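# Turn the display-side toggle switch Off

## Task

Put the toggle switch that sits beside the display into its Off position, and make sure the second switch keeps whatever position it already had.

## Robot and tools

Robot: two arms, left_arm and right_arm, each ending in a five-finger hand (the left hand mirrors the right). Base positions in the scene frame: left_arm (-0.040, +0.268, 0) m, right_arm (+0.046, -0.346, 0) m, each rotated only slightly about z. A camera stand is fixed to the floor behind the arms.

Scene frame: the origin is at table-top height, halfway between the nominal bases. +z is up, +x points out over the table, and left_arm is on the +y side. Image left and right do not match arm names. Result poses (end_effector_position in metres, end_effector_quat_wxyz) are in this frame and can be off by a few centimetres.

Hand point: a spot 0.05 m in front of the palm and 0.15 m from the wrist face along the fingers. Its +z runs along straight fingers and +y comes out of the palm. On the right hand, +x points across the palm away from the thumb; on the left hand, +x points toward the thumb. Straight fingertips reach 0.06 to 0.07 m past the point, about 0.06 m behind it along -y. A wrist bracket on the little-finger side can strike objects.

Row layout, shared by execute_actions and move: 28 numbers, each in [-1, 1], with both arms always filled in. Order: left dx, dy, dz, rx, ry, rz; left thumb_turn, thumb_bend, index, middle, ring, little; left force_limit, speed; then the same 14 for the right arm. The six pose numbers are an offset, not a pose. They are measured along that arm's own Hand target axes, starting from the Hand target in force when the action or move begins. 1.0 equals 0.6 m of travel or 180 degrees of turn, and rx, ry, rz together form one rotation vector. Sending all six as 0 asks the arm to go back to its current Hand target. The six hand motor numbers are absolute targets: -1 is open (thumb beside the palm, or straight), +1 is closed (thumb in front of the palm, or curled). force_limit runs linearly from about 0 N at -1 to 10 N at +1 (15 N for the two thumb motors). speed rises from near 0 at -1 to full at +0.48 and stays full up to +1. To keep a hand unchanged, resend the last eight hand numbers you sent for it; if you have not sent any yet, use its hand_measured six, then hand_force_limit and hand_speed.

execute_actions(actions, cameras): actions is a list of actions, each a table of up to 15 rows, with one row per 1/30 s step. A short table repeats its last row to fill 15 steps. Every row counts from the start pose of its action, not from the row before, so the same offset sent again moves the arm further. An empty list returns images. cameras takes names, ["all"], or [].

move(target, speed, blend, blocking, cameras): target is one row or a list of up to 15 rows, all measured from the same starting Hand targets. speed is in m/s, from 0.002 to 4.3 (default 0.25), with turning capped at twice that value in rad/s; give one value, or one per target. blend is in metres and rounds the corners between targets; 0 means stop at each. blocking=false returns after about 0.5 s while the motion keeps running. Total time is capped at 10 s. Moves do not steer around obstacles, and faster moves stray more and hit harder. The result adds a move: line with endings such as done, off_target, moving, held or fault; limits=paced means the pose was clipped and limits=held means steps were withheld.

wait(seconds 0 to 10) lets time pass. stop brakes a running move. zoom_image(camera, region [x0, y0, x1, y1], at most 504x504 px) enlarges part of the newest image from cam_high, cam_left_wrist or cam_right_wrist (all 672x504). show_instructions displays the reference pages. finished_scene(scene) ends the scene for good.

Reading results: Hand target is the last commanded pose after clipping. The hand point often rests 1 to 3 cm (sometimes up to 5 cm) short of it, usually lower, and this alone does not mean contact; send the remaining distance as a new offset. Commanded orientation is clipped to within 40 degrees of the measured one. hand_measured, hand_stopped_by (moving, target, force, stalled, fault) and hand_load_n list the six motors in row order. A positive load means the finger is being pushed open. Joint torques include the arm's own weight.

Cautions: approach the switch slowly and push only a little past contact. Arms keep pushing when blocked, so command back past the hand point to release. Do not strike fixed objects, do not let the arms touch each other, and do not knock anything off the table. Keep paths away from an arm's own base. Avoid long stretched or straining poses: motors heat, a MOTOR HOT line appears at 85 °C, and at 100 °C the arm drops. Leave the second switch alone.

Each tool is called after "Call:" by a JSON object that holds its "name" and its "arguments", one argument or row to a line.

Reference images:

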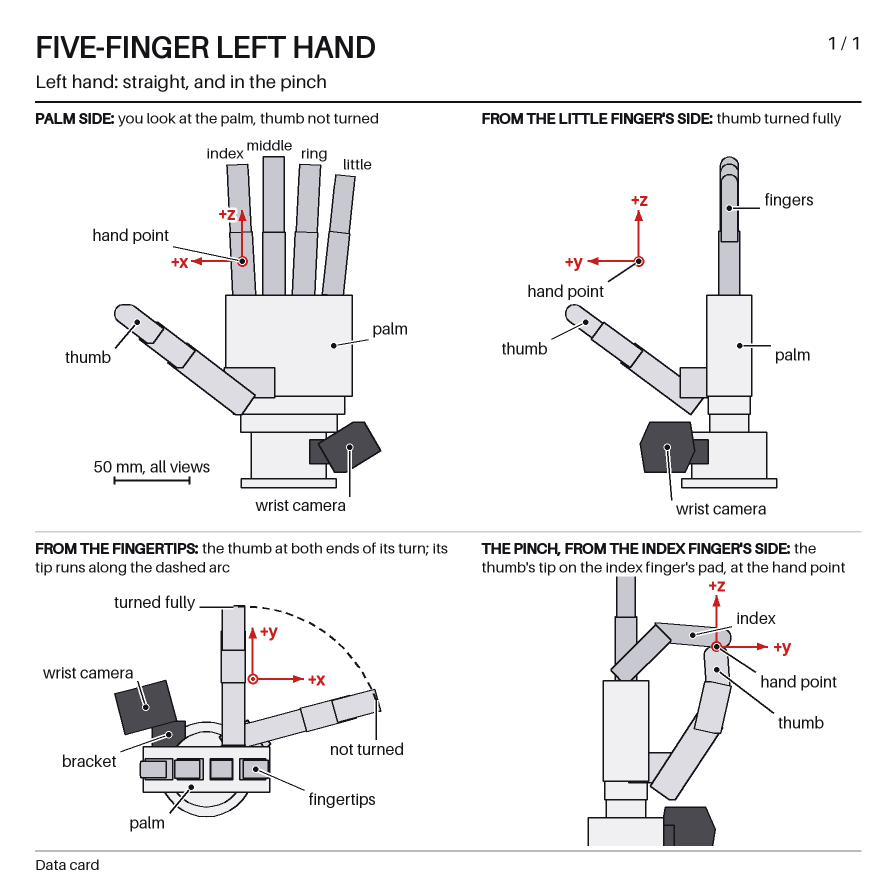

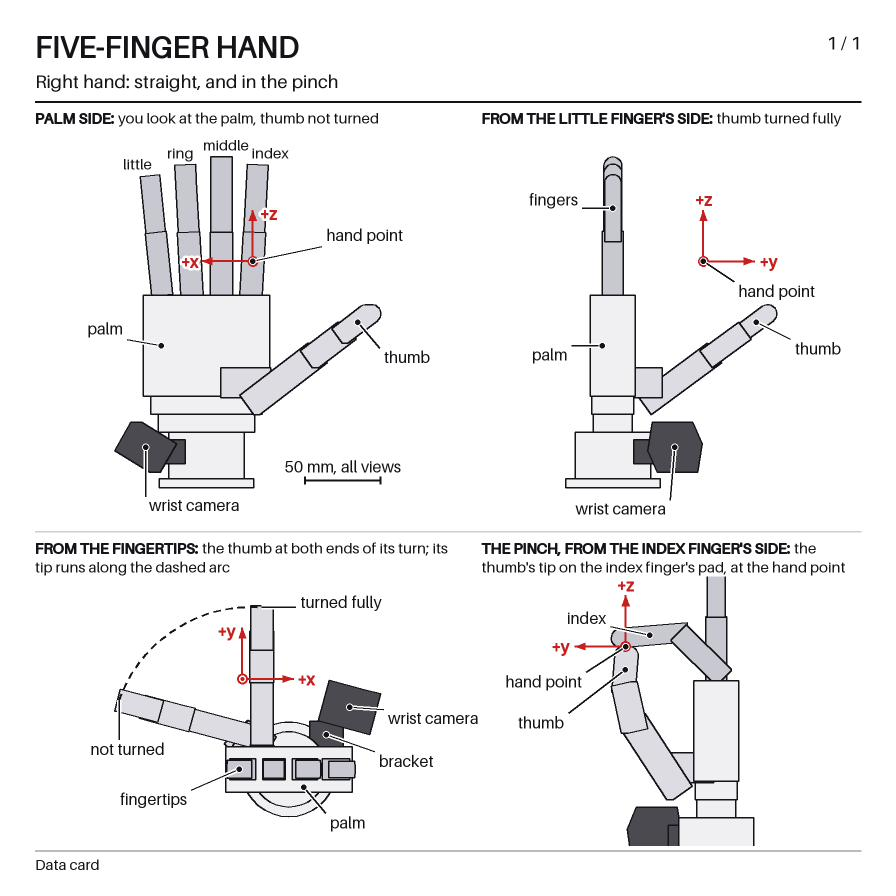

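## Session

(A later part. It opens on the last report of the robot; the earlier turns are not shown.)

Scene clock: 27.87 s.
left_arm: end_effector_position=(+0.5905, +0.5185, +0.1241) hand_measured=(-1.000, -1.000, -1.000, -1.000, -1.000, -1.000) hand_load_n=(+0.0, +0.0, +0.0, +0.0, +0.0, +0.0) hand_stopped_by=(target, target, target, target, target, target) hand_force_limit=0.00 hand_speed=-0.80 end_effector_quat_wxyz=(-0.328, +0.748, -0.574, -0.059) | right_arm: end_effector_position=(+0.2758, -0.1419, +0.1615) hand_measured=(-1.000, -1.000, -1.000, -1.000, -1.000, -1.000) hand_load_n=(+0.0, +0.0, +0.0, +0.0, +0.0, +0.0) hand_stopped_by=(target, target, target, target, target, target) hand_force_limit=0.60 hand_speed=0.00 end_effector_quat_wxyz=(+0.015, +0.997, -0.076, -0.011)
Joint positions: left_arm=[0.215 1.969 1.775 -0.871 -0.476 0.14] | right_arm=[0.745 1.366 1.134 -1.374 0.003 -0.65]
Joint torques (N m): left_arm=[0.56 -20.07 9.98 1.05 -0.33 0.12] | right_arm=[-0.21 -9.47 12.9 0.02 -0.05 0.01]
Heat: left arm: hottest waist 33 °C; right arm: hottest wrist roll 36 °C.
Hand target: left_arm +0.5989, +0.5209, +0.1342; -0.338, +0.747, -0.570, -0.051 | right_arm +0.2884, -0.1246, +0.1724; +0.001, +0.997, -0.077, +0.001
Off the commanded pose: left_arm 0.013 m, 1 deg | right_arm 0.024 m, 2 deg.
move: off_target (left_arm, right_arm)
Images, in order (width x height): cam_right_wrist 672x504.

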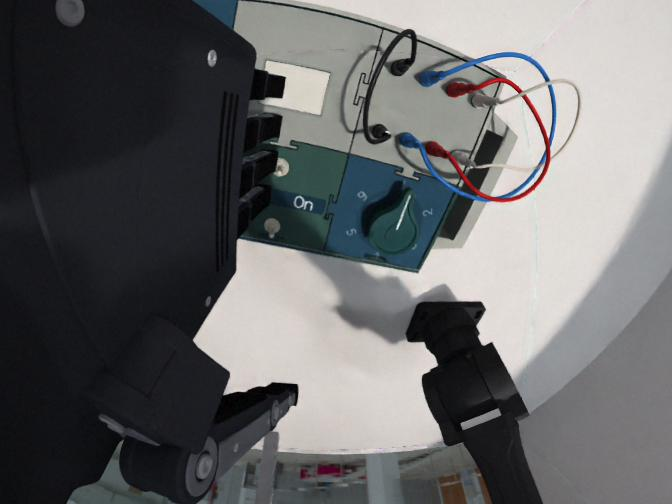

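Call:
{"name": "move", "arguments": {
  "target": [0,0,0,0,0,0,-1,-1,-1,-1,-1,-1,0,-0.8,-0.005,-0.027,-0.005,0,0,0,-1,-1,-1,-1,-1,-1,0.6,0.0],
  "cameras": ["cam_right_wrist"],
  "speed": 0.05
}}

Call:
{"name": "zoom_image", "arguments": {
  "camera": "cam_right_wrist",
  "region": [240, 110, 360, 250]
}}

Scene clock: 29.40 s.
left_arm: end_effector_position=(+0.5905, +0.5185, +0.1241) hand_measured=(-1.000, -1.000, -1.000, -1.000, -1.000, -1.000) hand_load_n=(-0.5, +0.0, +0.0, +0.0, +0.0, +0.0) hand_stopped_by=(target, target, target, target, target, target) hand_force_limit=0.00 hand_speed=-0.80 end_effector_quat_wxyz=(-0.328, +0.748, -0.574, -0.059) | right_arm: end_effector_position=(+0.2775, -0.1244, +0.1641) hand_measured=(-1.000, -1.000, -1.000, -1.000, -1.000, -1.000) hand_load_n=(+0.0, +0.0, +0.0, +0.0, +0.0, +0.0) hand_stopped_by=(target, target, target, target, target, target) hand_force_limit=0.60 hand_speed=0.00 end_effector_quat_wxyz=(+0.012, +0.997, -0.076, -0.008)
Joint positions: left_arm=[0.215 1.969 1.775 -0.871 -0.476 0.14] | right_arm=[0.775 1.394 1.169 -1.374 0.003 -0.621]
Joint torques (N m): left_arm=[0.5 -20.19 9.98 1.05 -0.32 0.12] | right_arm=[-0.09 -9.64 12.93 -0.24 -0.03 0]
Heat: left arm: hottest waist 33 °C; right arm: hottest wrist roll 36 °C.
Hand target: left_arm +0.5989, +0.5209, +0.1342; -0.338, +0.747, -0.570, -0.051 | right_arm +0.2880, -0.1082, +0.1754; +0.001, +0.997, -0.077, +0.001
Off the commanded pose: left_arm 0.013 m, 1 deg | right_arm 0.022 m, 2 deg.
move: off_target (left_arm, right_arm)
Images, in order (width x height): cam_right_wrist 672x504.

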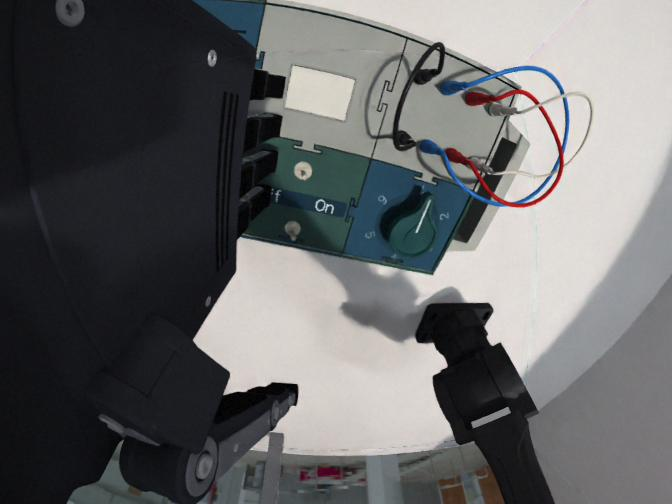

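Scaled by 3.600 from the camera's 672x504 image, which has a finer 960x720 frame.

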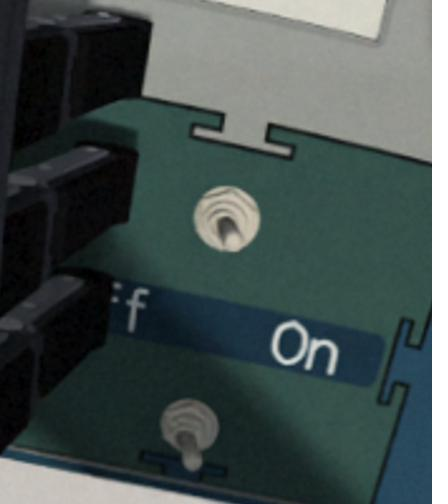

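Call:
{"name": "zoom_image", "arguments": {
  "camera": "cam_right_wrist",
  "region": [280, 150, 340, 200]
}}

Call:
{"name": "zoom_image", "arguments": {
  "camera": "cam_right_wrist",
  "region": [265, 205, 325, 255]
}}

Scaled by 8.400 from the camera's 672x504 image, which has a finer 960x720 frame.

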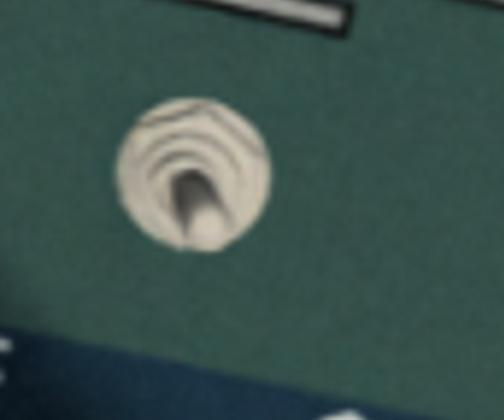

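Scaled by 8.400 from the camera's 672x504 image, which has a finer 960x720 frame.

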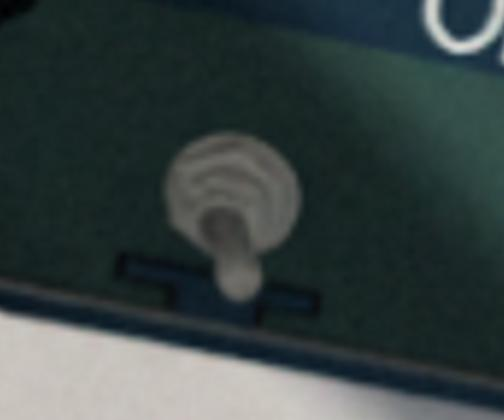

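Call:
{"name": "move", "arguments": {
  "target": [
    [0,0,0,0,0,0,-1,-1,-1,-1,-1,-1,0,-0.8,0,0,-0.0333,0,0,0,-1,-1,-1,-1,-1,-1,0.6,0.0],
    [0,0,0,0,0,0,-1,-1,-1,-1,-1,-1,0,-0.8,-0.0155,0.1067,-0.0162,0,0,0,-1,-1,-1,-1,-1,-1,0.6,0.0],
    [0,0,0,0,0,0,-1,-1,-1,-1,-1,-1,0,-0.8,-0.0155,0.1067,0.040,0,0,0,-1,-1,-1,-1,-1,-1,0.6,0.0]
  ],
  "cameras": ["cam_right_wrist"],
  "blend": [0.01, 0, 0],
  "speed": [0.15,0.15,0.06]
}}

Call:
{"name": "zoom_image", "arguments": {
  "camera": "cam_right_wrist",
  "region": [220, 80, 340, 220]
}}

Scene clock: 33.50 s.
left_arm: end_effector_position=(+0.5905, +0.5185, +0.1241) hand_measured=(-1.000, -1.000, -1.000, -1.000, -1.000, -1.000) hand_load_n=(+0.0, +0.0, +0.0, +0.0, +0.0, +0.0) hand_stopped_by=(target, target, target, target, target, target) hand_force_limit=0.00 hand_speed=-0.80 end_effector_quat_wxyz=(-0.328, +0.748, -0.574, -0.059) | right_arm: end_effector_position=(+0.2685, -0.1668, +0.1614) hand_measured=(-1.000, -1.000, -1.000, -1.000, -1.000, -1.000) hand_load_n=(+0.0, -0.5, +0.0, +0.0, +0.0, +0.0) hand_stopped_by=(target, target, target, target, target, target) hand_force_limit=0.60 hand_speed=0.00 end_effector_quat_wxyz=(-0.006, +0.997, -0.079, +0.008)
Joint positions: left_arm=[0.215 1.969 1.775 -0.871 -0.476 0.14] | right_arm=[0.708 1.265 1.051 -1.337 0.003 -0.681]
Joint torques (N m): left_arm=[0.5 -20.13 9.99 1.03 -0.32 0.12] | right_arm=[-1.61 -8.29 7.47 0.43 -0.02 -0.23]
Heat: left arm: hottest waist 33 °C; right arm: hottest elbow 36 °C.
Hand target: left_arm +0.5989, +0.5209, +0.1342; -0.338, +0.747, -0.570, -0.051 | right_arm +0.2690, -0.1701, +0.1514; +0.001, +0.997, -0.077, +0.001
Off the commanded pose: left_arm 0.013 m, 1 deg | right_arm 0.010 m, 1 deg.
move: off_target (left_arm)
Images, in order (width x height): cam_right_wrist 672x504.

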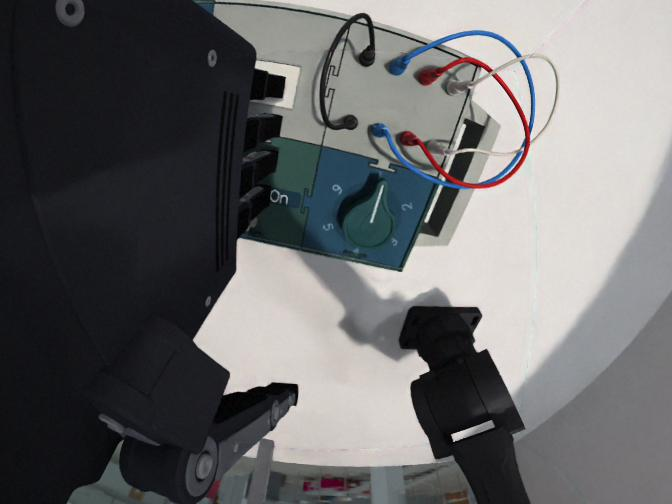

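Scaled by 3.600 from the camera's 672x504 image, which has a finer 960x720 frame.

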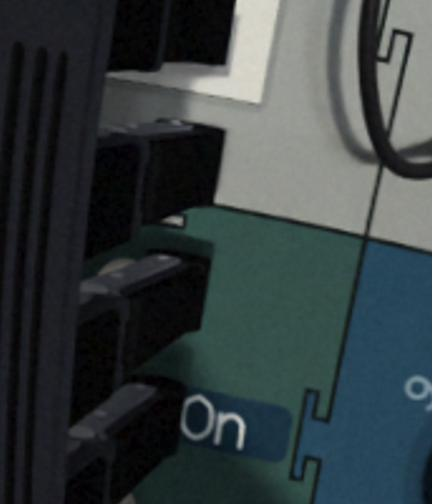

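Call:
{"name": "move", "arguments": {
  "target": [0,0,0,0,0,0,-1,-1,-1,-1,-1,-1,0,-0.8,0.005,-0.038,-0.0270,0,0,0,-1,-1,-1,-1,-1,-1,0.6,0.0],
  "cameras": ["cam_right_wrist"],
  "speed": 0.05
}}

Call:
{"name": "zoom_image", "arguments": {
  "camera": "cam_right_wrist",
  "region": [220, 80, 340, 220]
}}

Scene clock: 34.93 s.
left_arm: end_effector_position=(+0.5905, +0.5185, +0.1241) hand_measured=(-1.000, -1.000, -1.000, -1.000, -1.000, -1.000) hand_load_n=(+0.0, +0.0, +0.0, +0.0, +0.0, +0.0) hand_stopped_by=(target, target, target, target, target, target) hand_force_limit=0.00 hand_speed=-0.80 end_effector_quat_wxyz=(-0.328, +0.748, -0.574, -0.059) | right_arm: end_effector_position=(+0.2650, -0.1623, +0.1550) hand_measured=(-1.000, -1.000, -1.000, -1.000, -1.000, -1.000) hand_load_n=(+0.0, +0.0, +0.0, +0.0, +0.0, +0.0) hand_stopped_by=(target, target, target, target, target, target) hand_force_limit=0.60 hand_speed=0.00 end_effector_quat_wxyz=(+0.010, +0.997, -0.076, -0.008)
Joint positions: left_arm=[0.215 1.969 1.775 -0.871 -0.476 0.14] | right_arm=[0.725 1.305 1.06 -1.352 0.003 -0.671]
Joint torques (N m): left_arm=[0.5 -20.13 9.99 1.05 -0.33 0.12] | right_arm=[-0.32 -8.53 12.72 -0.28 -0.04 0]
Heat: left arm: hottest waist 33 °C; right arm: hottest elbow 36 °C.
Hand target: left_arm +0.5989, +0.5209, +0.1342; -0.338, +0.747, -0.570, -0.051 | right_arm +0.2753, -0.1479, +0.1676; +0.001, +0.997, -0.077, +0.001
Off the commanded pose: left_arm 0.013 m, 1 deg | right_arm 0.022 m, 1 deg.
move: off_target (left_arm, right_arm)
Images, in order (width x height): cam_right_wrist 672x504.

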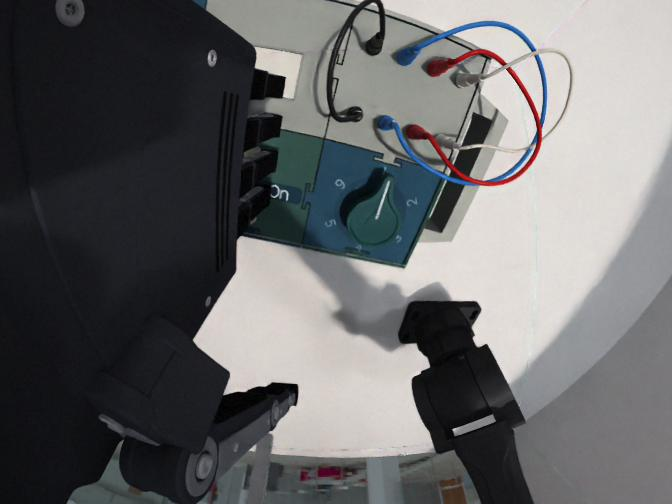

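Scaled by 3.600 from the camera's 672x504 image, which has a finer 960x720 frame.

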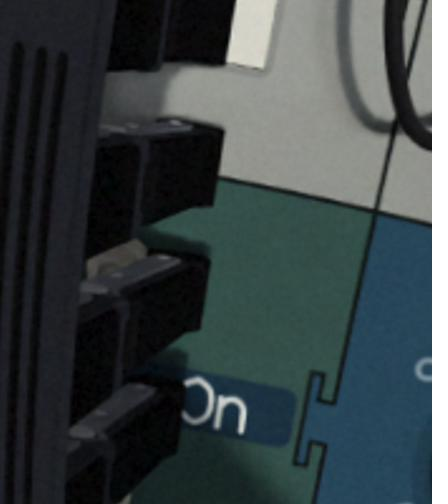

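Call:
{"name": "move", "arguments": {
  "target": [0,0,0,0,0,0,-1,-1,-1,-1,-1,-1,0,-0.8,0.005,-0.016,-0.001,0,0,0,-1,-1,-1,-1,-1,-1,0.6,0.0],
  "cameras": ["cam_right_wrist"],
  "speed": 0.05
}}

Call:
{"name": "zoom_image", "arguments": {
  "camera": "cam_right_wrist",
  "region": [220, 80, 340, 220]
}}

Scene clock: 35.97 s.
left_arm: end_effector_position=(+0.5905, +0.5185, +0.1241) hand_measured=(-1.000, -1.000, -1.000, -1.000, -1.000, -1.000) hand_load_n=(+0.0, +0.0, +0.0, +0.0, +0.0, +0.0) hand_stopped_by=(target, target, target, target, target, target) hand_force_limit=0.00 hand_speed=-0.80 end_effector_quat_wxyz=(-0.328, +0.748, -0.574, -0.059) | right_arm: end_effector_position=(+0.2680, -0.1564, +0.1559) hand_measured=(-1.000, -1.000, -1.000, -1.000, -1.000, -1.000) hand_load_n=(+0.0, +0.0, +0.0, -1.0, +0.0, +0.0) hand_stopped_by=(target, target, target, target, target, target) hand_force_limit=0.60 hand_speed=0.00 end_effector_quat_wxyz=(+0.013, +0.997, -0.077, -0.010)
Joint positions: left_arm=[0.215 1.969 1.775 -0.871 -0.476 0.14] | right_arm=[0.731 1.326 1.081 -1.358 0.003 -0.663]
Joint torques (N m): left_arm=[0.5 -20.07 9.98 1.06 -0.32 0.13] | right_arm=[-0.09 -8.64 13.03 -0.21 -0.07 0.01]
Heat: left arm: hottest waist 33 °C; right arm: hottest elbow 36 °C.
Hand target: left_arm +0.5989, +0.5209, +0.1342; -0.338, +0.747, -0.570, -0.051 | right_arm +0.2798, -0.1390, +0.1682; +0.001, +0.997, -0.077, +0.001
Off the commanded pose: left_arm 0.013 m, 1 deg | right_arm 0.024 m, 2 deg.
move: off_target (left_arm, right_arm)
Images, in order (width x height): cam_right_wrist 672x504.

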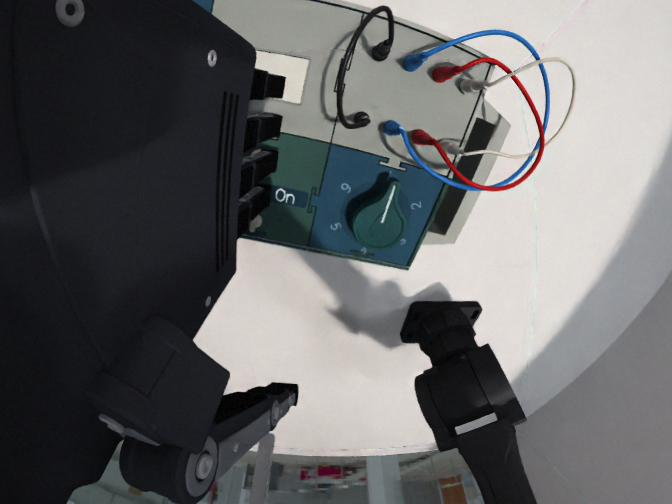

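Scaled by 3.600 from the camera's 672x504 image, which has a finer 960x720 frame.

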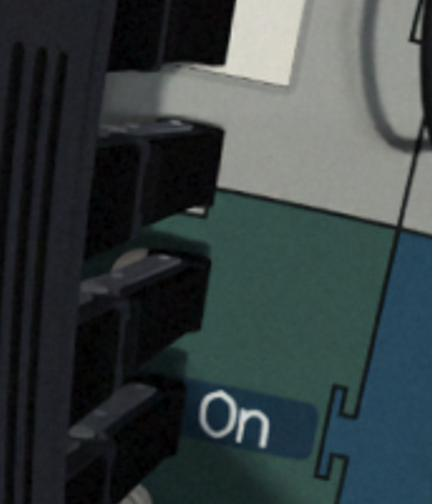

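Call:
{"name": "move", "arguments": {
  "target": [0,0,0,0,0,0,-1,-1,-1,-1,-1,-1,0,-0.8,0.002,-0.012,-0.002,0,0,0,-1,-1,-1,-1,-1,-1,0.6,0.0],
  "cameras": ["cam_right_wrist"],
  "speed": 0.05
}}

Call:
{"name": "zoom_image", "arguments": {
  "camera": "cam_right_wrist",
  "region": [220, 80, 340, 220]
}}

Scene clock: 37.03 s.
left_arm: end_effector_position=(+0.5905, +0.5185, +0.1241) hand_measured=(-1.000, -1.000, -1.000, -1.000, -1.000, -1.000) hand_load_n=(+0.0, +0.0, +0.0, +0.0, +0.0, +0.0) hand_stopped_by=(target, target, target, target, target, target) hand_force_limit=0.00 hand_speed=-0.80 end_effector_quat_wxyz=(-0.328, +0.748, -0.574, -0.059) | right_arm: end_effector_position=(+0.2686, -0.1545, +0.1568) hand_measured=(-1.000, -1.000, -1.000, -1.000, -1.000, -1.000) hand_load_n=(+0.0, +0.0, +0.0, -3.0, +0.0, +0.0) hand_stopped_by=(target, target, target, target, target, target) hand_force_limit=0.60 hand_speed=0.00 end_effector_quat_wxyz=(+0.019, +0.997, -0.077, -0.012)
Joint positions: left_arm=[0.215 1.969 1.775 -0.871 -0.476 0.14] | right_arm=[0.736 1.34 1.094 -1.37 0.007 -0.657]
Joint torques (N m): left_arm=[0.5 -20.13 9.98 1.05 -0.33 0.12] | right_arm=[0.32 -8.76 13.41 0.18 -0.21 0.04]
Heat: left arm: hottest waist 33 °C; right arm: hottest elbow 36 °C.
Hand target: left_arm +0.5989, +0.5209, +0.1342; -0.338, +0.747, -0.570, -0.051 | right_arm +0.2821, -0.1320, +0.1694; +0.001, +0.997, -0.077, +0.001
Off the commanded pose: left_arm 0.013 m, 1 deg | right_arm 0.029 m, 3 deg.
move: off_target (left_arm, right_arm)
Images, in order (width x height): cam_right_wrist 672x504.

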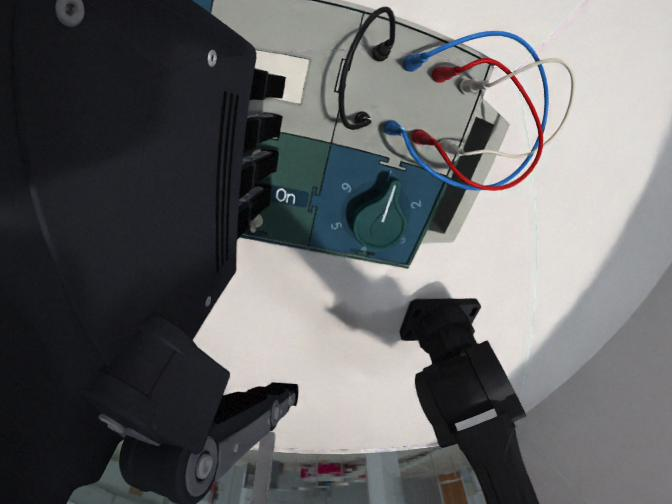

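Scaled by 3.600 from the camera's 672x504 image, which has a finer 960x720 frame.

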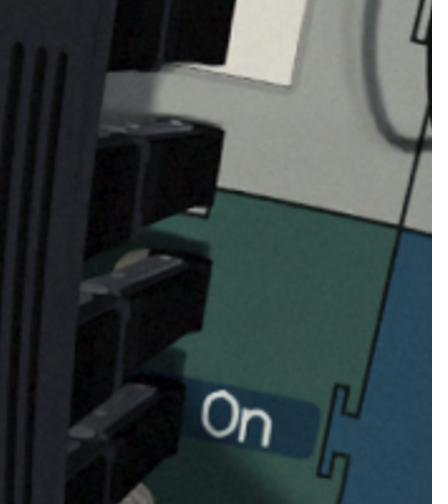

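Call:
{"name": "move", "arguments": {
  "target": [0,0,0,0,0,0,-1,-1,-1,-1,-1,-1,0,-0.8,0.002,-0.02,0.006,0,0,0,-1,-1,-1,-1,-1,-1,0.6,0.0],
  "cameras": ["cam_right_wrist"],
  "speed": 0.05
}}

Call:
{"name": "zoom_image", "arguments": {
  "camera": "cam_right_wrist",
  "region": [220, 80, 340, 220]
}}

Scene clock: 39.03 s.
left_arm: end_effector_position=(+0.5905, +0.5185, +0.1241) hand_measured=(-1.000, -1.000, -1.000, -1.000, -1.000, -1.000) hand_load_n=(+0.0, +0.0, +0.0, +0.0, +0.0, +0.0) hand_stopped_by=(target, target, target, target, target, target) hand_force_limit=0.00 hand_speed=-0.80 end_effector_quat_wxyz=(-0.328, +0.748, -0.574, -0.059) | right_arm: end_effector_position=(+0.2694, -0.1516, +0.1577) hand_measured=(-1.000, -1.000, -1.000, -1.000, -1.000, -1.000) hand_load_n=(+0.0, +0.0, +0.0, -7.0, -0.5, +0.0) hand_stopped_by=(target, target, target, target, target, target) hand_force_limit=0.60 hand_speed=0.00 end_effector_quat_wxyz=(+0.028, +0.996, -0.078, -0.014)
Joint positions: left_arm=[0.215 1.969 1.775 -0.871 -0.476 0.14] | right_arm=[0.744 1.358 1.109 -1.383 0.015 -0.646]
Joint torques (N m): left_arm=[0.5 -20.13 9.99 1.07 -0.33 0.12] | right_arm=[0.97 -8.41 13.57 0.88 -0.54 0.08]
Motor temperatures (°C): left_arm=[33 32 28 31 30 30] | right_arm=[31 26 37 31 26 36]
Heat: left arm: hottest waist 33 °C; right arm: hottest elbow 37 °C.
Hand target: left_arm +0.5989, +0.5209, +0.1342; -0.338, +0.747, -0.570, -0.051 | right_arm +0.2852, -0.1203, +0.1658; +0.001, +0.997, -0.077, +0.001
Off the commanded pose: left_arm 0.013 m, 1 deg | right_arm 0.036 m, 4 deg.
move: off_target (left_arm, right_arm)
Images, in order (width x height): cam_right_wrist 672x504.

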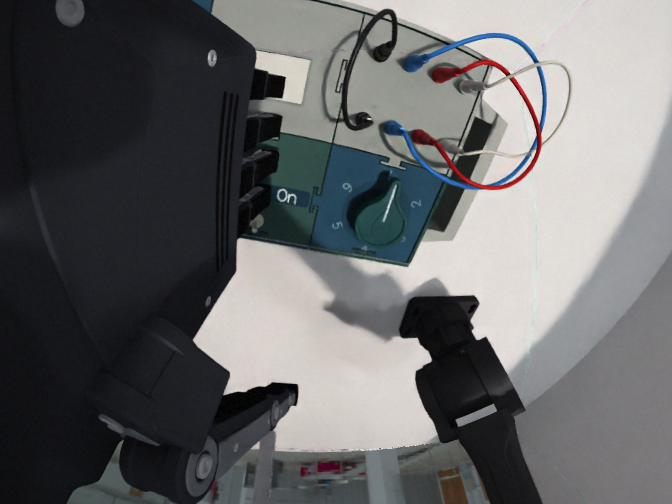

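Scaled by 3.600 from the camera's 672x504 image, which has a finer 960x720 frame.

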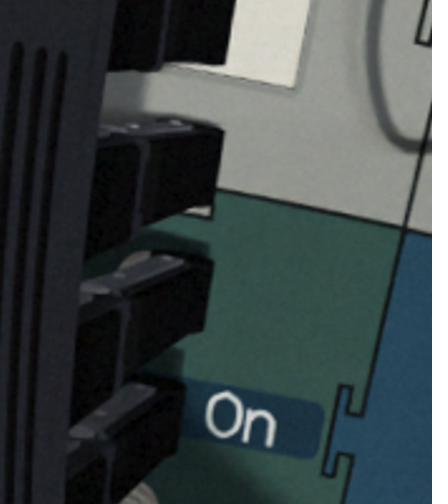

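Call:
{"name": "move", "arguments": {
  "target": [
    [0,0,0,0,0,0,-1,-1,-1,-1,-1,-1,0,-0.8,0,0.045,-0.01,0,0,0,-1,-1,-1,-1,-1,-1,0.6,0.0],
    [0,0,0,0,0,0,-1,-1,-1,-1,-1,-1,0,-0.8,0,0.035,-0.07,0,0,0,-1,-1,-1,-1,-1,-1,0.6,0.0],
    [0,0,0,0,0,0,-1,-1,-1,-1,-1,-1,0,-0.8,-0.0752,-0.0478,-0.0737,0,0,0,-1,-1,-1,-1,-1,-1,0.6,0.0]
  ],
  "cameras": ["cam_right_wrist","cam_high"],
  "blend": [0.005, 0.01, 0],
  "speed": [0.08,0.15,0.15]
}}

Call:
{"name": "zoom_image", "arguments": {
  "camera": "cam_right_wrist",
  "region": [270, 90, 390, 230]
}}

Scene clock: 42.87 s.
left_arm: end_effector_position=(+0.5905, +0.5185, +0.1241) hand_measured=(-1.000, -1.000, -1.000, -1.000, -1.000, -1.000) hand_load_n=(+0.0, +0.0, +0.0, +0.0, +0.0, +0.0) hand_stopped_by=(target, target, target, target, target, target) hand_force_limit=0.00 hand_speed=-0.80 end_effector_quat_wxyz=(-0.328, +0.748, -0.574, -0.059) | right_arm: end_effector_position=(+0.2364, -0.0995, +0.1971) hand_measured=(-1.000, -1.000, -1.000, -1.000, -1.000, -1.000) hand_load_n=(+0.0, +0.0, +0.0, +0.0, +0.0, +0.0) hand_stopped_by=(target, target, target, target, target, target) hand_force_limit=0.60 hand_speed=0.00 end_effector_quat_wxyz=(+0.011, +0.997, -0.074, -0.007)
Joint positions: left_arm=[0.215 1.969 1.775 -0.871 -0.476 0.14] | right_arm=[0.898 1.356 1.221 -1.462 0 -0.502]
Joint torques (N m): left_arm=[0.5 -20.13 9.98 1.05 -0.32 0.12] | right_arm=[-0.62 -9.52 13.09 -0.34 0.06 0.01]
Heat: left arm: hottest waist 33 °C; right arm: hottest elbow 37 °C.
Hand target: left_arm +0.5989, +0.5209, +0.1342; -0.338, +0.747, -0.570, -0.051 | right_arm +0.2449, -0.0850, +0.2098; +0.001, +0.997, -0.077, +0.001
Off the commanded pose: left_arm 0.013 m, 1 deg | right_arm 0.021 m, 2 deg.
move: off_target (left_arm, right_arm)
Images, in order (width x height): cam_high 672x504, cam_right_wrist 672x504.

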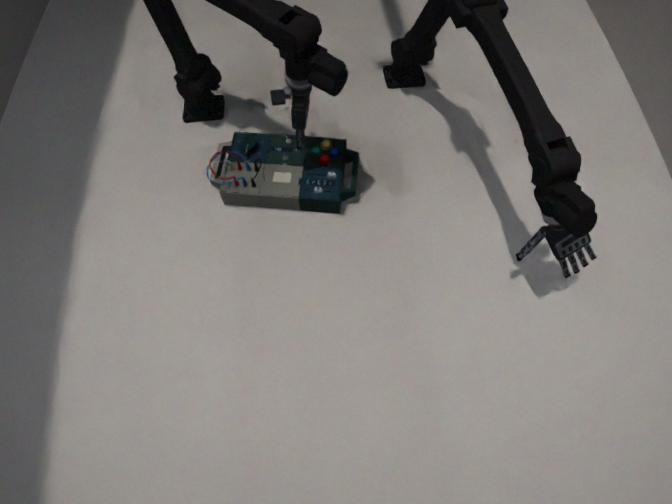

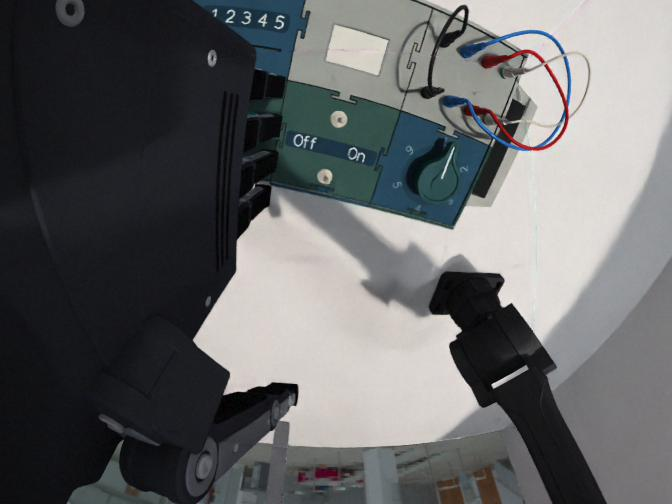

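Scaled by 3.600 from the camera's 672x504 image, which has a finer 960x720 frame.

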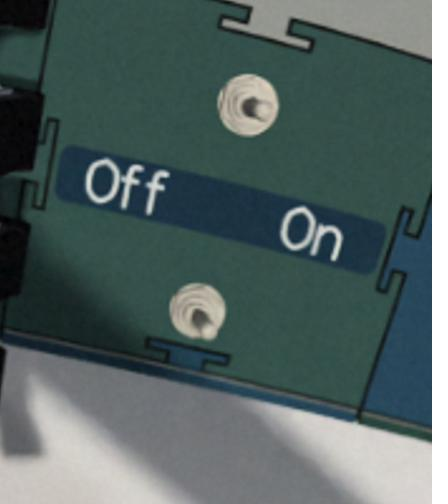

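Call:
{"name": "move", "arguments": {
  "target": [
    [0,0,0,0,0,0,-1,-1,-1,-1,-1,-1,0,-0.8,0.0643,0.1417,0.0163,0,0,0,-1,-1,-1,-1,-1,-1,0.6,0.0],
    [0,0,0,0,0,0,-1,-1,-1,-1,-1,-1,0,-0.8,0.0643,0.1417,0.070,0,0,0,-1,-1,-1,-1,-1,-1,0.6,0.0],
    [0,0,0,0,0,0,-1,-1,-1,-1,-1,-1,0,-0.8,0.0695,0.0988,0.0655,0,0,0,-1,-1,-1,-1,-1,-1,0.6,0.0]
  ],
  "cameras": ["cam_right_wrist"],
  "blend": [0.01, 0.0, 0],
  "speed": [0.2,0.12,0.06]
}}

Call:
{"name": "zoom_image", "arguments": {
  "camera": "cam_right_wrist",
  "region": [220, 80, 340, 220]
}}

Scene clock: 46.80 s.
left_arm: end_effector_position=(+0.5905, +0.5185, +0.1241) hand_measured=(-1.000, -1.000, -1.000, -1.000, -1.000, -1.000) hand_load_n=(+0.0, +0.0, +0.0, -0.5, +0.0, +0.0) hand_stopped_by=(target, target, target, target, target, target) hand_force_limit=0.00 hand_speed=-0.80 end_effector_quat_wxyz=(-0.328, +0.748, -0.574, -0.059) | right_arm: end_effector_position=(+0.2659, -0.1649, +0.1632) hand_measured=(-1.000, -1.000, -1.000, -1.000, -1.000, -1.000) hand_load_n=(+0.0, +0.0, +0.0, +0.0, +0.0, +0.0) hand_stopped_by=(target, target, target, target, target, target) hand_force_limit=0.60 hand_speed=0.00 end_effector_quat_wxyz=(+0.015, +0.997, -0.075, -0.012)
Joint positions: left_arm=[0.215 1.969 1.775 -0.871 -0.476 0.14] | right_arm=[0.718 1.305 1.081 -1.383 0.003 -0.679]
Joint torques (N m): left_arm=[0.5 -20.19 9.99 1.06 -0.32 0.12] | right_arm=[-0.38 -8.76 11.77 0.35 -0.05 0.03]
Heat: left arm: hottest waist 33 °C; right arm: hottest elbow 37 °C.
Hand target: left_arm +0.5989, +0.5209, +0.1342; -0.338, +0.747, -0.570, -0.051 | right_arm +0.2771, -0.1500, +0.1708; +0.001, +0.997, -0.077, +0.001
Off the commanded pose: left_arm 0.013 m, 1 deg | right_arm 0.020 m, 2 deg.
move: off_target (left_arm, right_arm)
Images, in order (width x height): cam_right_wrist 672x504.

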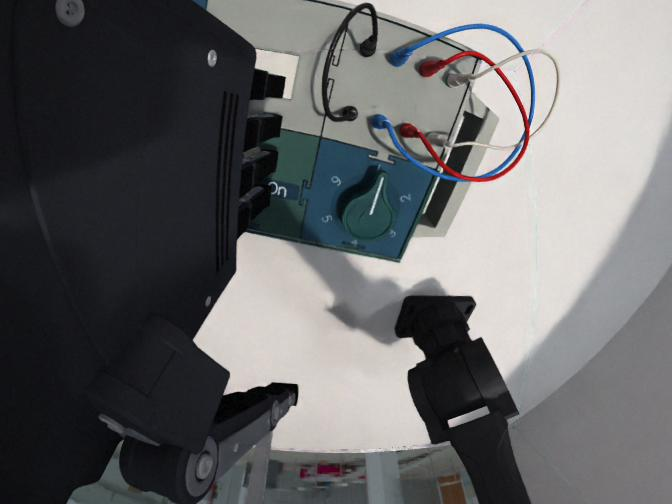

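Scaled by 3.600 from the camera's 672x504 image, which has a finer 960x720 frame.

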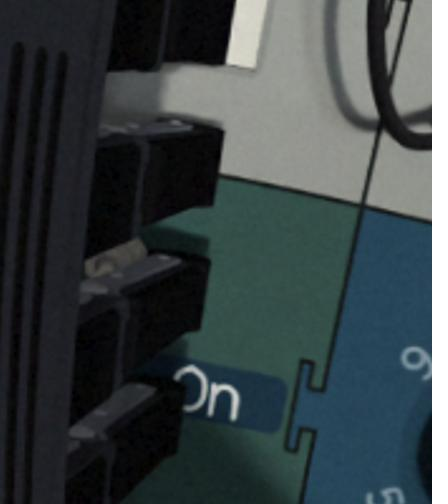

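Call:
{"name": "move", "arguments": {
  "target": [0,0,0,0,0,0,-1,-1,-1,-1,-1,-1,0,-0.8,0.003,-0.016,0.000,0,0,0,-1,-1,-1,-1,-1,-1,0.6,0.0],
  "cameras": [],
  "speed": 0.05
}}

Scene clock: 47.90 s.
left_arm: end_effector_position=(+0.5905, +0.5185, +0.1241) hand_measured=(-1.000, -1.000, -1.000, -1.000, -1.000, -1.000) hand_load_n=(+0.0, +0.0, +0.0, +0.0, +0.0, +0.0) hand_stopped_by=(target, target, target, target, target, target) hand_force_limit=0.00 hand_speed=-0.80 end_effector_quat_wxyz=(-0.328, +0.748, -0.574, -0.059) | right_arm: end_effector_position=(+0.2655, -0.1599, +0.1603) hand_measured=(-1.000, -1.000, -1.000, -1.000, -1.000, -1.000) hand_load_n=(+0.0, +0.0, +0.0, +0.0, +0.0, +0.0) hand_stopped_by=(target, target, target, target, target, target) hand_force_limit=0.60 hand_speed=0.00 end_effector_quat_wxyz=(+0.019, +0.997, -0.076, -0.015)
Joint positions: left_arm=[0.215 1.969 1.775 -0.871 -0.476 0.14] | right_arm=[0.729 1.324 1.088 -1.383 0.003 -0.666]
Joint torques (N m): left_arm=[0.5 -20.19 9.98 1.05 -0.33 0.12] | right_arm=[-0.21 -8.76 12.68 0.39 -0.05 0.02]
Heat: left arm: hottest waist 33 °C; right arm: hottest elbow 37 °C.
Hand target: left_arm +0.5989, +0.5209, +0.1342; -0.338, +0.747, -0.570, -0.051 | right_arm +0.2803, -0.1408, +0.1706; +0.001, +0.997, -0.077, +0.001
Off the commanded pose: left_arm 0.013 m, 1 deg | right_arm 0.026 m, 3 deg.
move: off_target (left_arm, right_arm)
No camera images: "cameras" was empty.

Call:
{"name": "move", "arguments": {
  "target": [0,0,0,0,0,0,-1,-1,-1,-1,-1,-1,0,-0.8,0.004,-0.014,0.001,0,0,0,-1,-1,-1,-1,-1,-1,0.6,0.0],
  "cameras": [],
  "speed": 0.05
}}

Scene clock: 48.97 s.
left_arm: end_effector_position=(+0.5905, +0.5185, +0.1241) hand_measured=(-1.000, -1.000, -1.000, -1.000, -1.000, -1.000) hand_load_n=(+0.0, +0.0, +0.0, +0.0, +0.0, +0.0) hand_stopped_by=(target, target, target, target, target, target) hand_force_limit=0.00 hand_speed=-0.80 end_effector_quat_wxyz=(-0.328, +0.748, -0.574, -0.059) | right_arm: end_effector_position=(+0.2695, -0.1525, +0.1610) hand_measured=(-1.000, -1.000, -1.000, -1.000, -1.000, -1.000) hand_load_n=(+0.0, +0.0, +0.0, -0.5, +0.0, +0.0) hand_stopped_by=(target, target, target, target, target, target) hand_force_limit=0.60 hand_speed=0.00 end_effector_quat_wxyz=(+0.017, +0.997, -0.076, -0.014)
Joint positions: left_arm=[0.215 1.969 1.775 -0.871 -0.476 0.14] | right_arm=[0.736 1.342 1.107 -1.381 0.003 -0.659]
Joint torques (N m): left_arm=[0.5 -20.13 9.98 1.06 -0.32 0.12] | right_arm=[-0.03 -8.82 12.63 0.42 -0.05 0.02]
Heat: left arm: hottest waist 33 °C; right arm: hottest elbow 37 °C.
Hand target: left_arm +0.5989, +0.5209, +0.1342; -0.338, +0.747, -0.570, -0.051 | right_arm +0.2839, -0.1329, +0.1701; +0.001, +0.997, -0.077, +0.001
Off the commanded pose: left_arm 0.013 m, 1 deg | right_arm 0.026 m, 3 deg.
move: off_target (left_arm, right_arm)
No camera images: "cameras" was empty.

Call:
{"name": "move", "arguments": {
  "target": [0,0,0,0,0,0,-1,-1,-1,-1,-1,-1,0,-0.8,0.001,-0.010,0.004,0,0,0,-1,-1,-1,-1,-1,-1,0.6,0.0],
  "cameras": ["cam_right_wrist"],
  "speed": 0.05
}}

Call:
{"name": "zoom_image", "arguments": {
  "camera": "cam_right_wrist",
  "region": [240, 120, 320, 200]
}}

Scene clock: 50.07 s.
left_arm: end_effector_position=(+0.5905, +0.5185, +0.1241) hand_measured=(-1.000, -1.000, -1.000, -1.000, -1.000, -1.000) hand_load_n=(+0.0, +0.0, +0.0, +0.0, +0.0, +0.0) hand_stopped_by=(target, target, target, target, target, target) hand_force_limit=0.00 hand_speed=-0.80 end_effector_quat_wxyz=(-0.328, +0.748, -0.574, -0.059) | right_arm: end_effector_position=(+0.2724, -0.1442, +0.1597) hand_measured=(-1.000, -1.000, -1.000, -1.000, -1.000, -1.000) hand_load_n=(+0.0, +0.0, -0.5, +0.0, +0.0, +0.0) hand_stopped_by=(target, target, target, target, target, target) hand_force_limit=0.60 hand_speed=0.00 end_effector_quat_wxyz=(+0.014, +0.997, -0.076, -0.012)
Joint positions: left_arm=[0.215 1.969 1.775 -0.871 -0.476 0.14] | right_arm=[0.747 1.357 1.12 -1.37 0.001 -0.649]
Joint torques (N m): left_arm=[0.44 -20.13 9.98 1.06 -0.32 0.12] | right_arm=[-0.21 -9.11 12.4 0.31 0 -0.03]
Heat: left arm: hottest waist 33 °C; right arm: hottest elbow 37 °C.
Hand target: left_arm +0.5989, +0.5209, +0.1342; -0.338, +0.747, -0.570, -0.051 | right_arm +0.2855, -0.1271, +0.1677; +0.001, +0.997, -0.077, +0.001
Off the commanded pose: left_arm 0.013 m, 1 deg | right_arm 0.023 m, 2 deg.
move: off_target (left_arm, right_arm)
Images, in order (width x height): cam_right_wrist 672x504.

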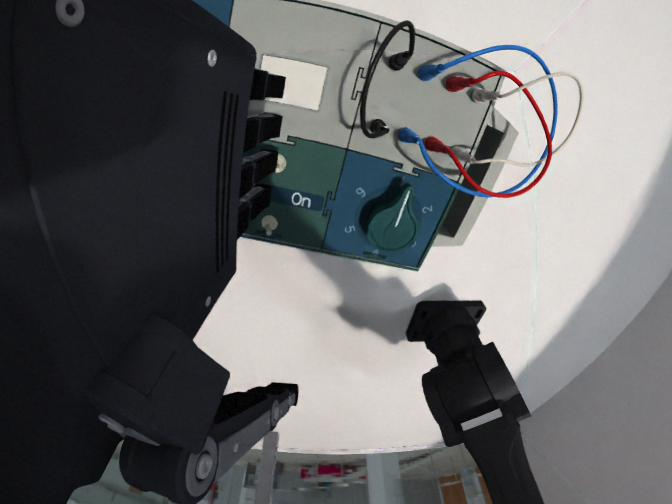

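Scaled by 6.300 from the camera's 672x504 image, which has a finer 960x720 frame.

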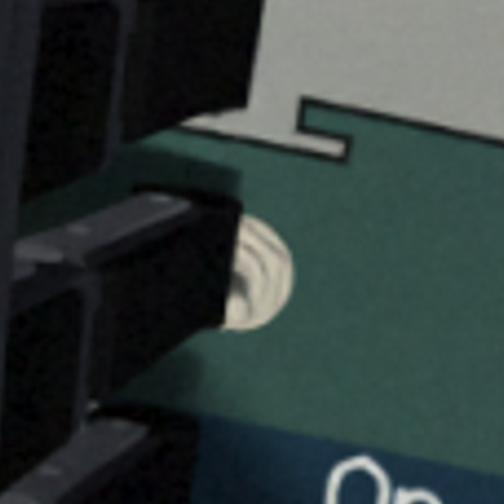

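Call:
{"name": "move", "arguments": {
  "target": [0,0,0,0,0,0,-1,-1,-1,-1,-1,-1,0,-0.8,0,-0.016,0.001,0,0,0,-1,-1,-1,-1,-1,-1,0.6,0.0],
  "cameras": ["cam_right_wrist"],
  "speed": 0.05
}}

Call:
{"name": "zoom_image", "arguments": {
  "camera": "cam_right_wrist",
  "region": [250, 130, 330, 210]
}}

Scene clock: 51.23 s.
left_arm: end_effector_position=(+0.5905, +0.5185, +0.1241) hand_measured=(-1.000, -1.000, -1.000, -1.000, -1.000, -1.000) hand_load_n=(+0.0, +0.0, +0.0, +0.0, +0.0, +0.0) hand_stopped_by=(target, target, target, target, target, target) hand_force_limit=0.00 hand_speed=-0.80 end_effector_quat_wxyz=(-0.328, +0.748, -0.574, -0.059) | right_arm: end_effector_position=(+0.2729, -0.1368, +0.1574) hand_measured=(-1.000, -1.000, -1.000, -1.000, -1.000, -1.000) hand_load_n=(+0.0, +0.0, +0.0, +0.0, -0.5, +0.0) hand_stopped_by=(target, target, target, target, target, target) hand_force_limit=0.60 hand_speed=0.00 end_effector_quat_wxyz=(+0.018, +0.997, -0.076, -0.014)
Joint positions: left_arm=[0.215 1.969 1.775 -0.871 -0.476 0.14] | right_arm=[0.76 1.379 1.134 -1.37 0.001 -0.636]
Joint torques (N m): left_arm=[0.44 -20.19 9.98 1.06 -0.32 0.12] | right_arm=[-0.21 -9.52 12.67 0.35 0 0.01]
Heat: left arm: hottest waist 33 °C; right arm: hottest elbow 38 °C.
Hand target: left_arm +0.5989, +0.5209, +0.1342; -0.338, +0.747, -0.570, -0.051 | right_arm +0.2870, -0.1176, +0.1671; +0.001, +0.997, -0.077, +0.001
Off the commanded pose: left_arm 0.013 m, 1 deg | right_arm 0.026 m, 3 deg.
move: off_target (left_arm, right_arm)
Images, in order (width x height): cam_right_wrist 672x504.

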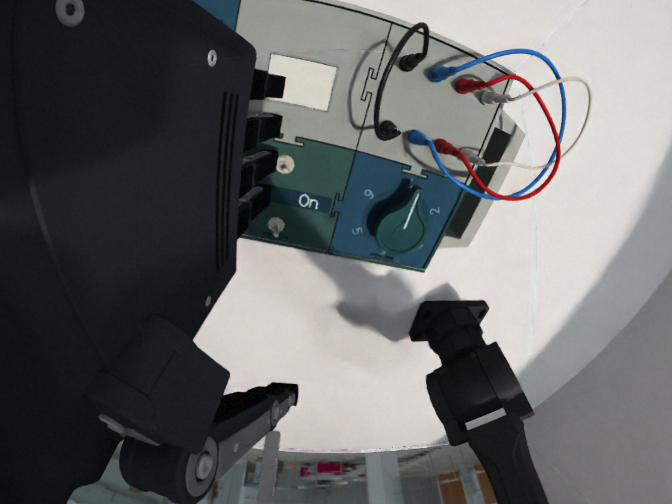

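Scaled by 6.300 from the camera's 672x504 image, which has a finer 960x720 frame.

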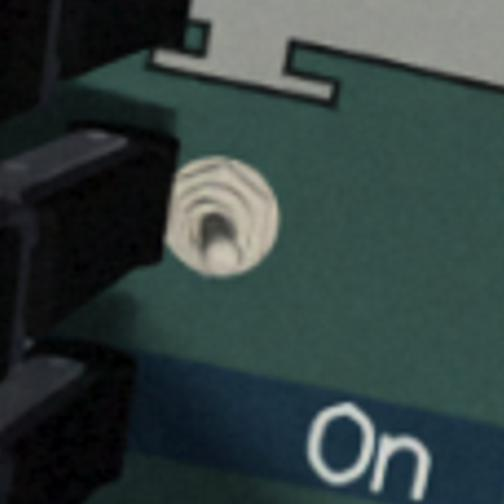

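Call:
{"name": "move", "arguments": {
  "target": [
    [0,0,0,0,0,0,-1,-1,-1,-1,-1,-1,0,-0.8,0,0,-0.04,0,0,0,-1,-1,-1,-1,-1,-1,0.6,0.0],
    [0,0,0,0,0,0,-1,-1,-1,-1,-1,-1,0,-0.8,-0.0133,0.0988,-0.0467,0,0,0,-1,-1,-1,-1,-1,-1,0.6,0.0],
    [0,0,0,0,0,0,-1,-1,-1,-1,-1,-1,0,-0.8,-0.0133,0.0988,0.0118,0,0,0,-1,-1,-1,-1,-1,-1,0.6,0.0],
    [0,0,0,0,0,0,-1,-1,-1,-1,-1,-1,0,-0.8,-0.0058,0.0387,0.0035,0,0,0,-1,-1,-1,-1,-1,-1,0.6,0.0]
  ],
  "cameras": ["cam_right_wrist"],
  "blend": [0.01, 0.01, 0.0, 0],
  "speed": [0.15,0.2,0.12,0.06]
}}

Call:
{"name": "zoom_image", "arguments": {
  "camera": "cam_right_wrist",
  "region": [220, 80, 340, 220]
}}

Scene clock: 55.10 s.
left_arm: end_effector_position=(+0.5905, +0.5185, +0.1241) hand_measured=(-1.000, -1.000, -1.000, -1.000, -1.000, -1.000) hand_load_n=(+0.0, +0.0, +0.0, +0.0, +0.0, +0.0) hand_stopped_by=(target, target, target, target, target, target) hand_force_limit=0.00 hand_speed=-0.80 end_effector_quat_wxyz=(-0.328, +0.748, -0.574, -0.059) | right_arm: end_effector_position=(+0.2663, -0.1579, +0.1542) hand_measured=(-1.000, -1.000, -1.000, -1.000, -1.000, -1.000) hand_load_n=(-0.5, +0.0, +0.0, +0.0, +0.0, +0.0) hand_stopped_by=(target, target, target, target, target, target) hand_force_limit=0.60 hand_speed=0.00 end_effector_quat_wxyz=(+0.017, +0.997, -0.076, -0.013)
Joint positions: left_arm=[0.215 1.969 1.775 -0.871 -0.476 0.14] | right_arm=[0.732 1.329 1.077 -1.361 0.003 -0.664]
Joint torques (N m): left_arm=[0.44 -20.13 9.98 1.06 -0.32 0.12] | right_arm=[-0.26 -8.88 12.63 0.23 -0.04 0]
Heat: left arm: hottest shoulder 33 °C; right arm: hottest elbow 38 °C.
Hand target: left_arm +0.5989, +0.5209, +0.1342; -0.338, +0.747, -0.570, -0.051 | right_arm +0.2799, -0.1400, +0.1649; +0.001, +0.997, -0.077, +0.001
Off the commanded pose: left_arm 0.013 m, 1 deg | right_arm 0.025 m, 2 deg.
move: off_target (left_arm, right_arm)
Images, in order (width x height): cam_right_wrist 672x504.

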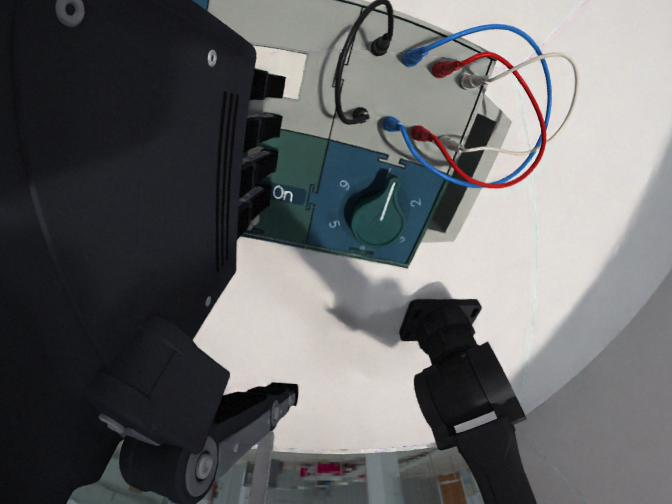

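Scaled by 3.600 from the camera's 672x504 image, which has a finer 960x720 frame.

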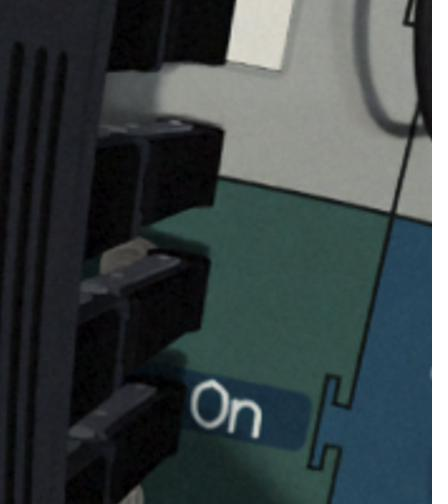

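Call:
{"name": "move", "arguments": {
  "target": [0,0,0,0,0,0,-1,-1,-1,-1,-1,-1,0,-0.8,0.003,-0.028,0.006,0,0,0,-1,-1,-1,-1,-1,-1,0.6,0.0],
  "cameras": [],
  "speed": 0.05
}}

Scene clock: 56.13 s.
left_arm: end_effector_position=(+0.5905, +0.5185, +0.1241) hand_measured=(-1.000, -1.000, -1.000, -1.000, -1.000, -1.000) hand_load_n=(+0.0, +0.0, +0.0, +0.0, +0.0, +0.0) hand_stopped_by=(target, target, target, target, target, target) hand_force_limit=0.00 hand_speed=-0.80 end_effector_quat_wxyz=(-0.328, +0.748, -0.574, -0.059) | right_arm: end_effector_position=(+0.2679, -0.1536, +0.1481) hand_measured=(-1.000, -1.000, -1.000, -1.000, -1.000, -1.000) hand_load_n=(+0.0, +0.0, +0.0, -4.5, +0.0, +0.0) hand_stopped_by=(target, target, target, target, target, target) hand_force_limit=0.60 hand_speed=0.00 end_effector_quat_wxyz=(+0.029, +0.996, -0.078, -0.017)
Joint positions: left_arm=[0.215 1.969 1.775 -0.871 -0.476 0.14] | right_arm=[0.742 1.362 1.086 -1.361 0.012 -0.649]
Joint torques (N m): left_arm=[0.56 -20.19 9.98 1.05 -0.32 0.12] | right_arm=[0.91 -9.05 13.91 0.53 -0.44 0.1]
Heat: left arm: hottest shoulder 33 °C; right arm: hottest elbow 38 °C.
Hand target: left_arm +0.5989, +0.5209, +0.1342; -0.338, +0.747, -0.570, -0.051 | right_arm +0.2844, -0.1237, +0.1614; +0.001, +0.997, -0.077, +0.001
Off the commanded pose: left_arm 0.013 m, 1 deg | right_arm 0.037 m, 4 deg.
move: off_target (left_arm, right_arm)
No camera images: "cameras" was empty.

Call:
{"name": "move", "arguments": {
  "target": [0,0,0,0,0,0,-1,-1,-1,-1,-1,-1,0,-0.8,0,-0.005,-0.011,0,0,0,-1,-1,-1,-1,-1,-1,0.6,0.0],
  "cameras": ["cam_right_wrist"],
  "speed": 0.05
}}

Call:
{"name": "zoom_image", "arguments": {
  "camera": "cam_right_wrist",
  "region": [220, 80, 340, 220]
}}

Scene clock: 57.23 s.
left_arm: end_effector_position=(+0.5905, +0.5185, +0.1241) hand_measured=(-1.000, -1.000, -1.000, -1.000, -1.000, -1.000) hand_load_n=(+0.0, +0.0, +0.0, +0.0, +0.0, +0.0) hand_stopped_by=(target, target, target, target, target, target) hand_force_limit=0.00 hand_speed=-0.80 end_effector_quat_wxyz=(-0.328, +0.748, -0.574, -0.059) | right_arm: end_effector_position=(+0.2677, -0.1527, +0.1504) hand_measured=(-1.000, -1.000, -1.000, -1.000, -1.000, -1.000) hand_load_n=(+0.0, +0.0, +0.0, -5.0, +0.0, +0.0) hand_stopped_by=(target, target, target, target, target, target) hand_force_limit=0.60 hand_speed=0.00 end_effector_quat_wxyz=(+0.034, +0.996, -0.079, -0.020)
Joint positions: left_arm=[0.215 1.969 1.775 -0.871 -0.476 0.14] | right_arm=[0.745 1.369 1.097 -1.376 0.015 -0.644]
Joint torques (N m): left_arm=[0.56 -20.19 10 1.03 -0.32 0.12] | right_arm=[0.85 -9.52 14.6 0.29 -0.53 0.07]
Heat: left arm: hottest shoulder 33 °C; right arm: hottest elbow 39 °C.
Hand target: left_arm +0.5989, +0.5209, +0.1342; -0.338, +0.747, -0.570, -0.051 | right_arm +0.2848, -0.1207, +0.1680; +0.001, +0.997, -0.077, +0.001
Off the commanded pose: left_arm 0.013 m, 1 deg | right_arm 0.040 m, 4 deg.
move: off_target (left_arm, right_arm)
Images, in order (width x height): cam_right_wrist 672x504.

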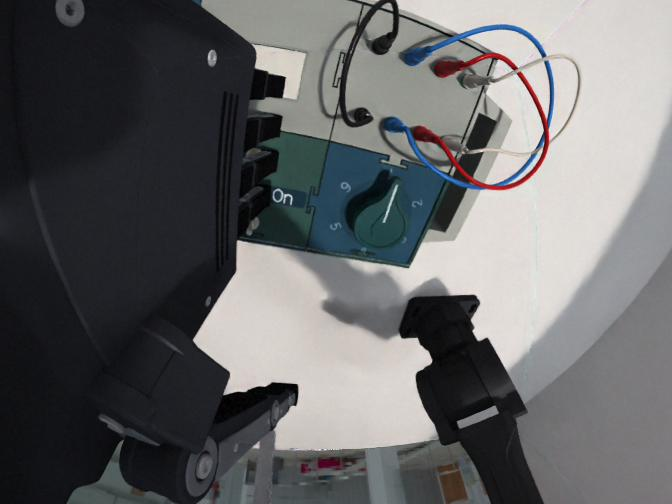

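Scaled by 3.600 from the camera's 672x504 image, which has a finer 960x720 frame.

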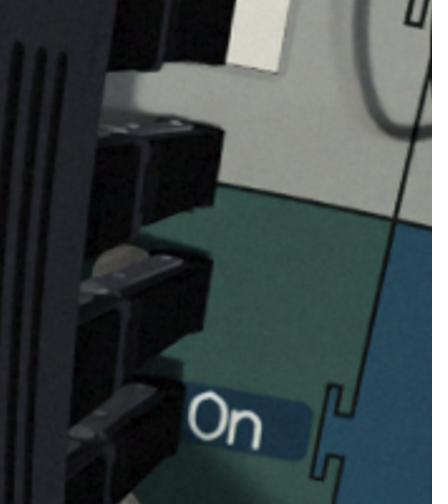

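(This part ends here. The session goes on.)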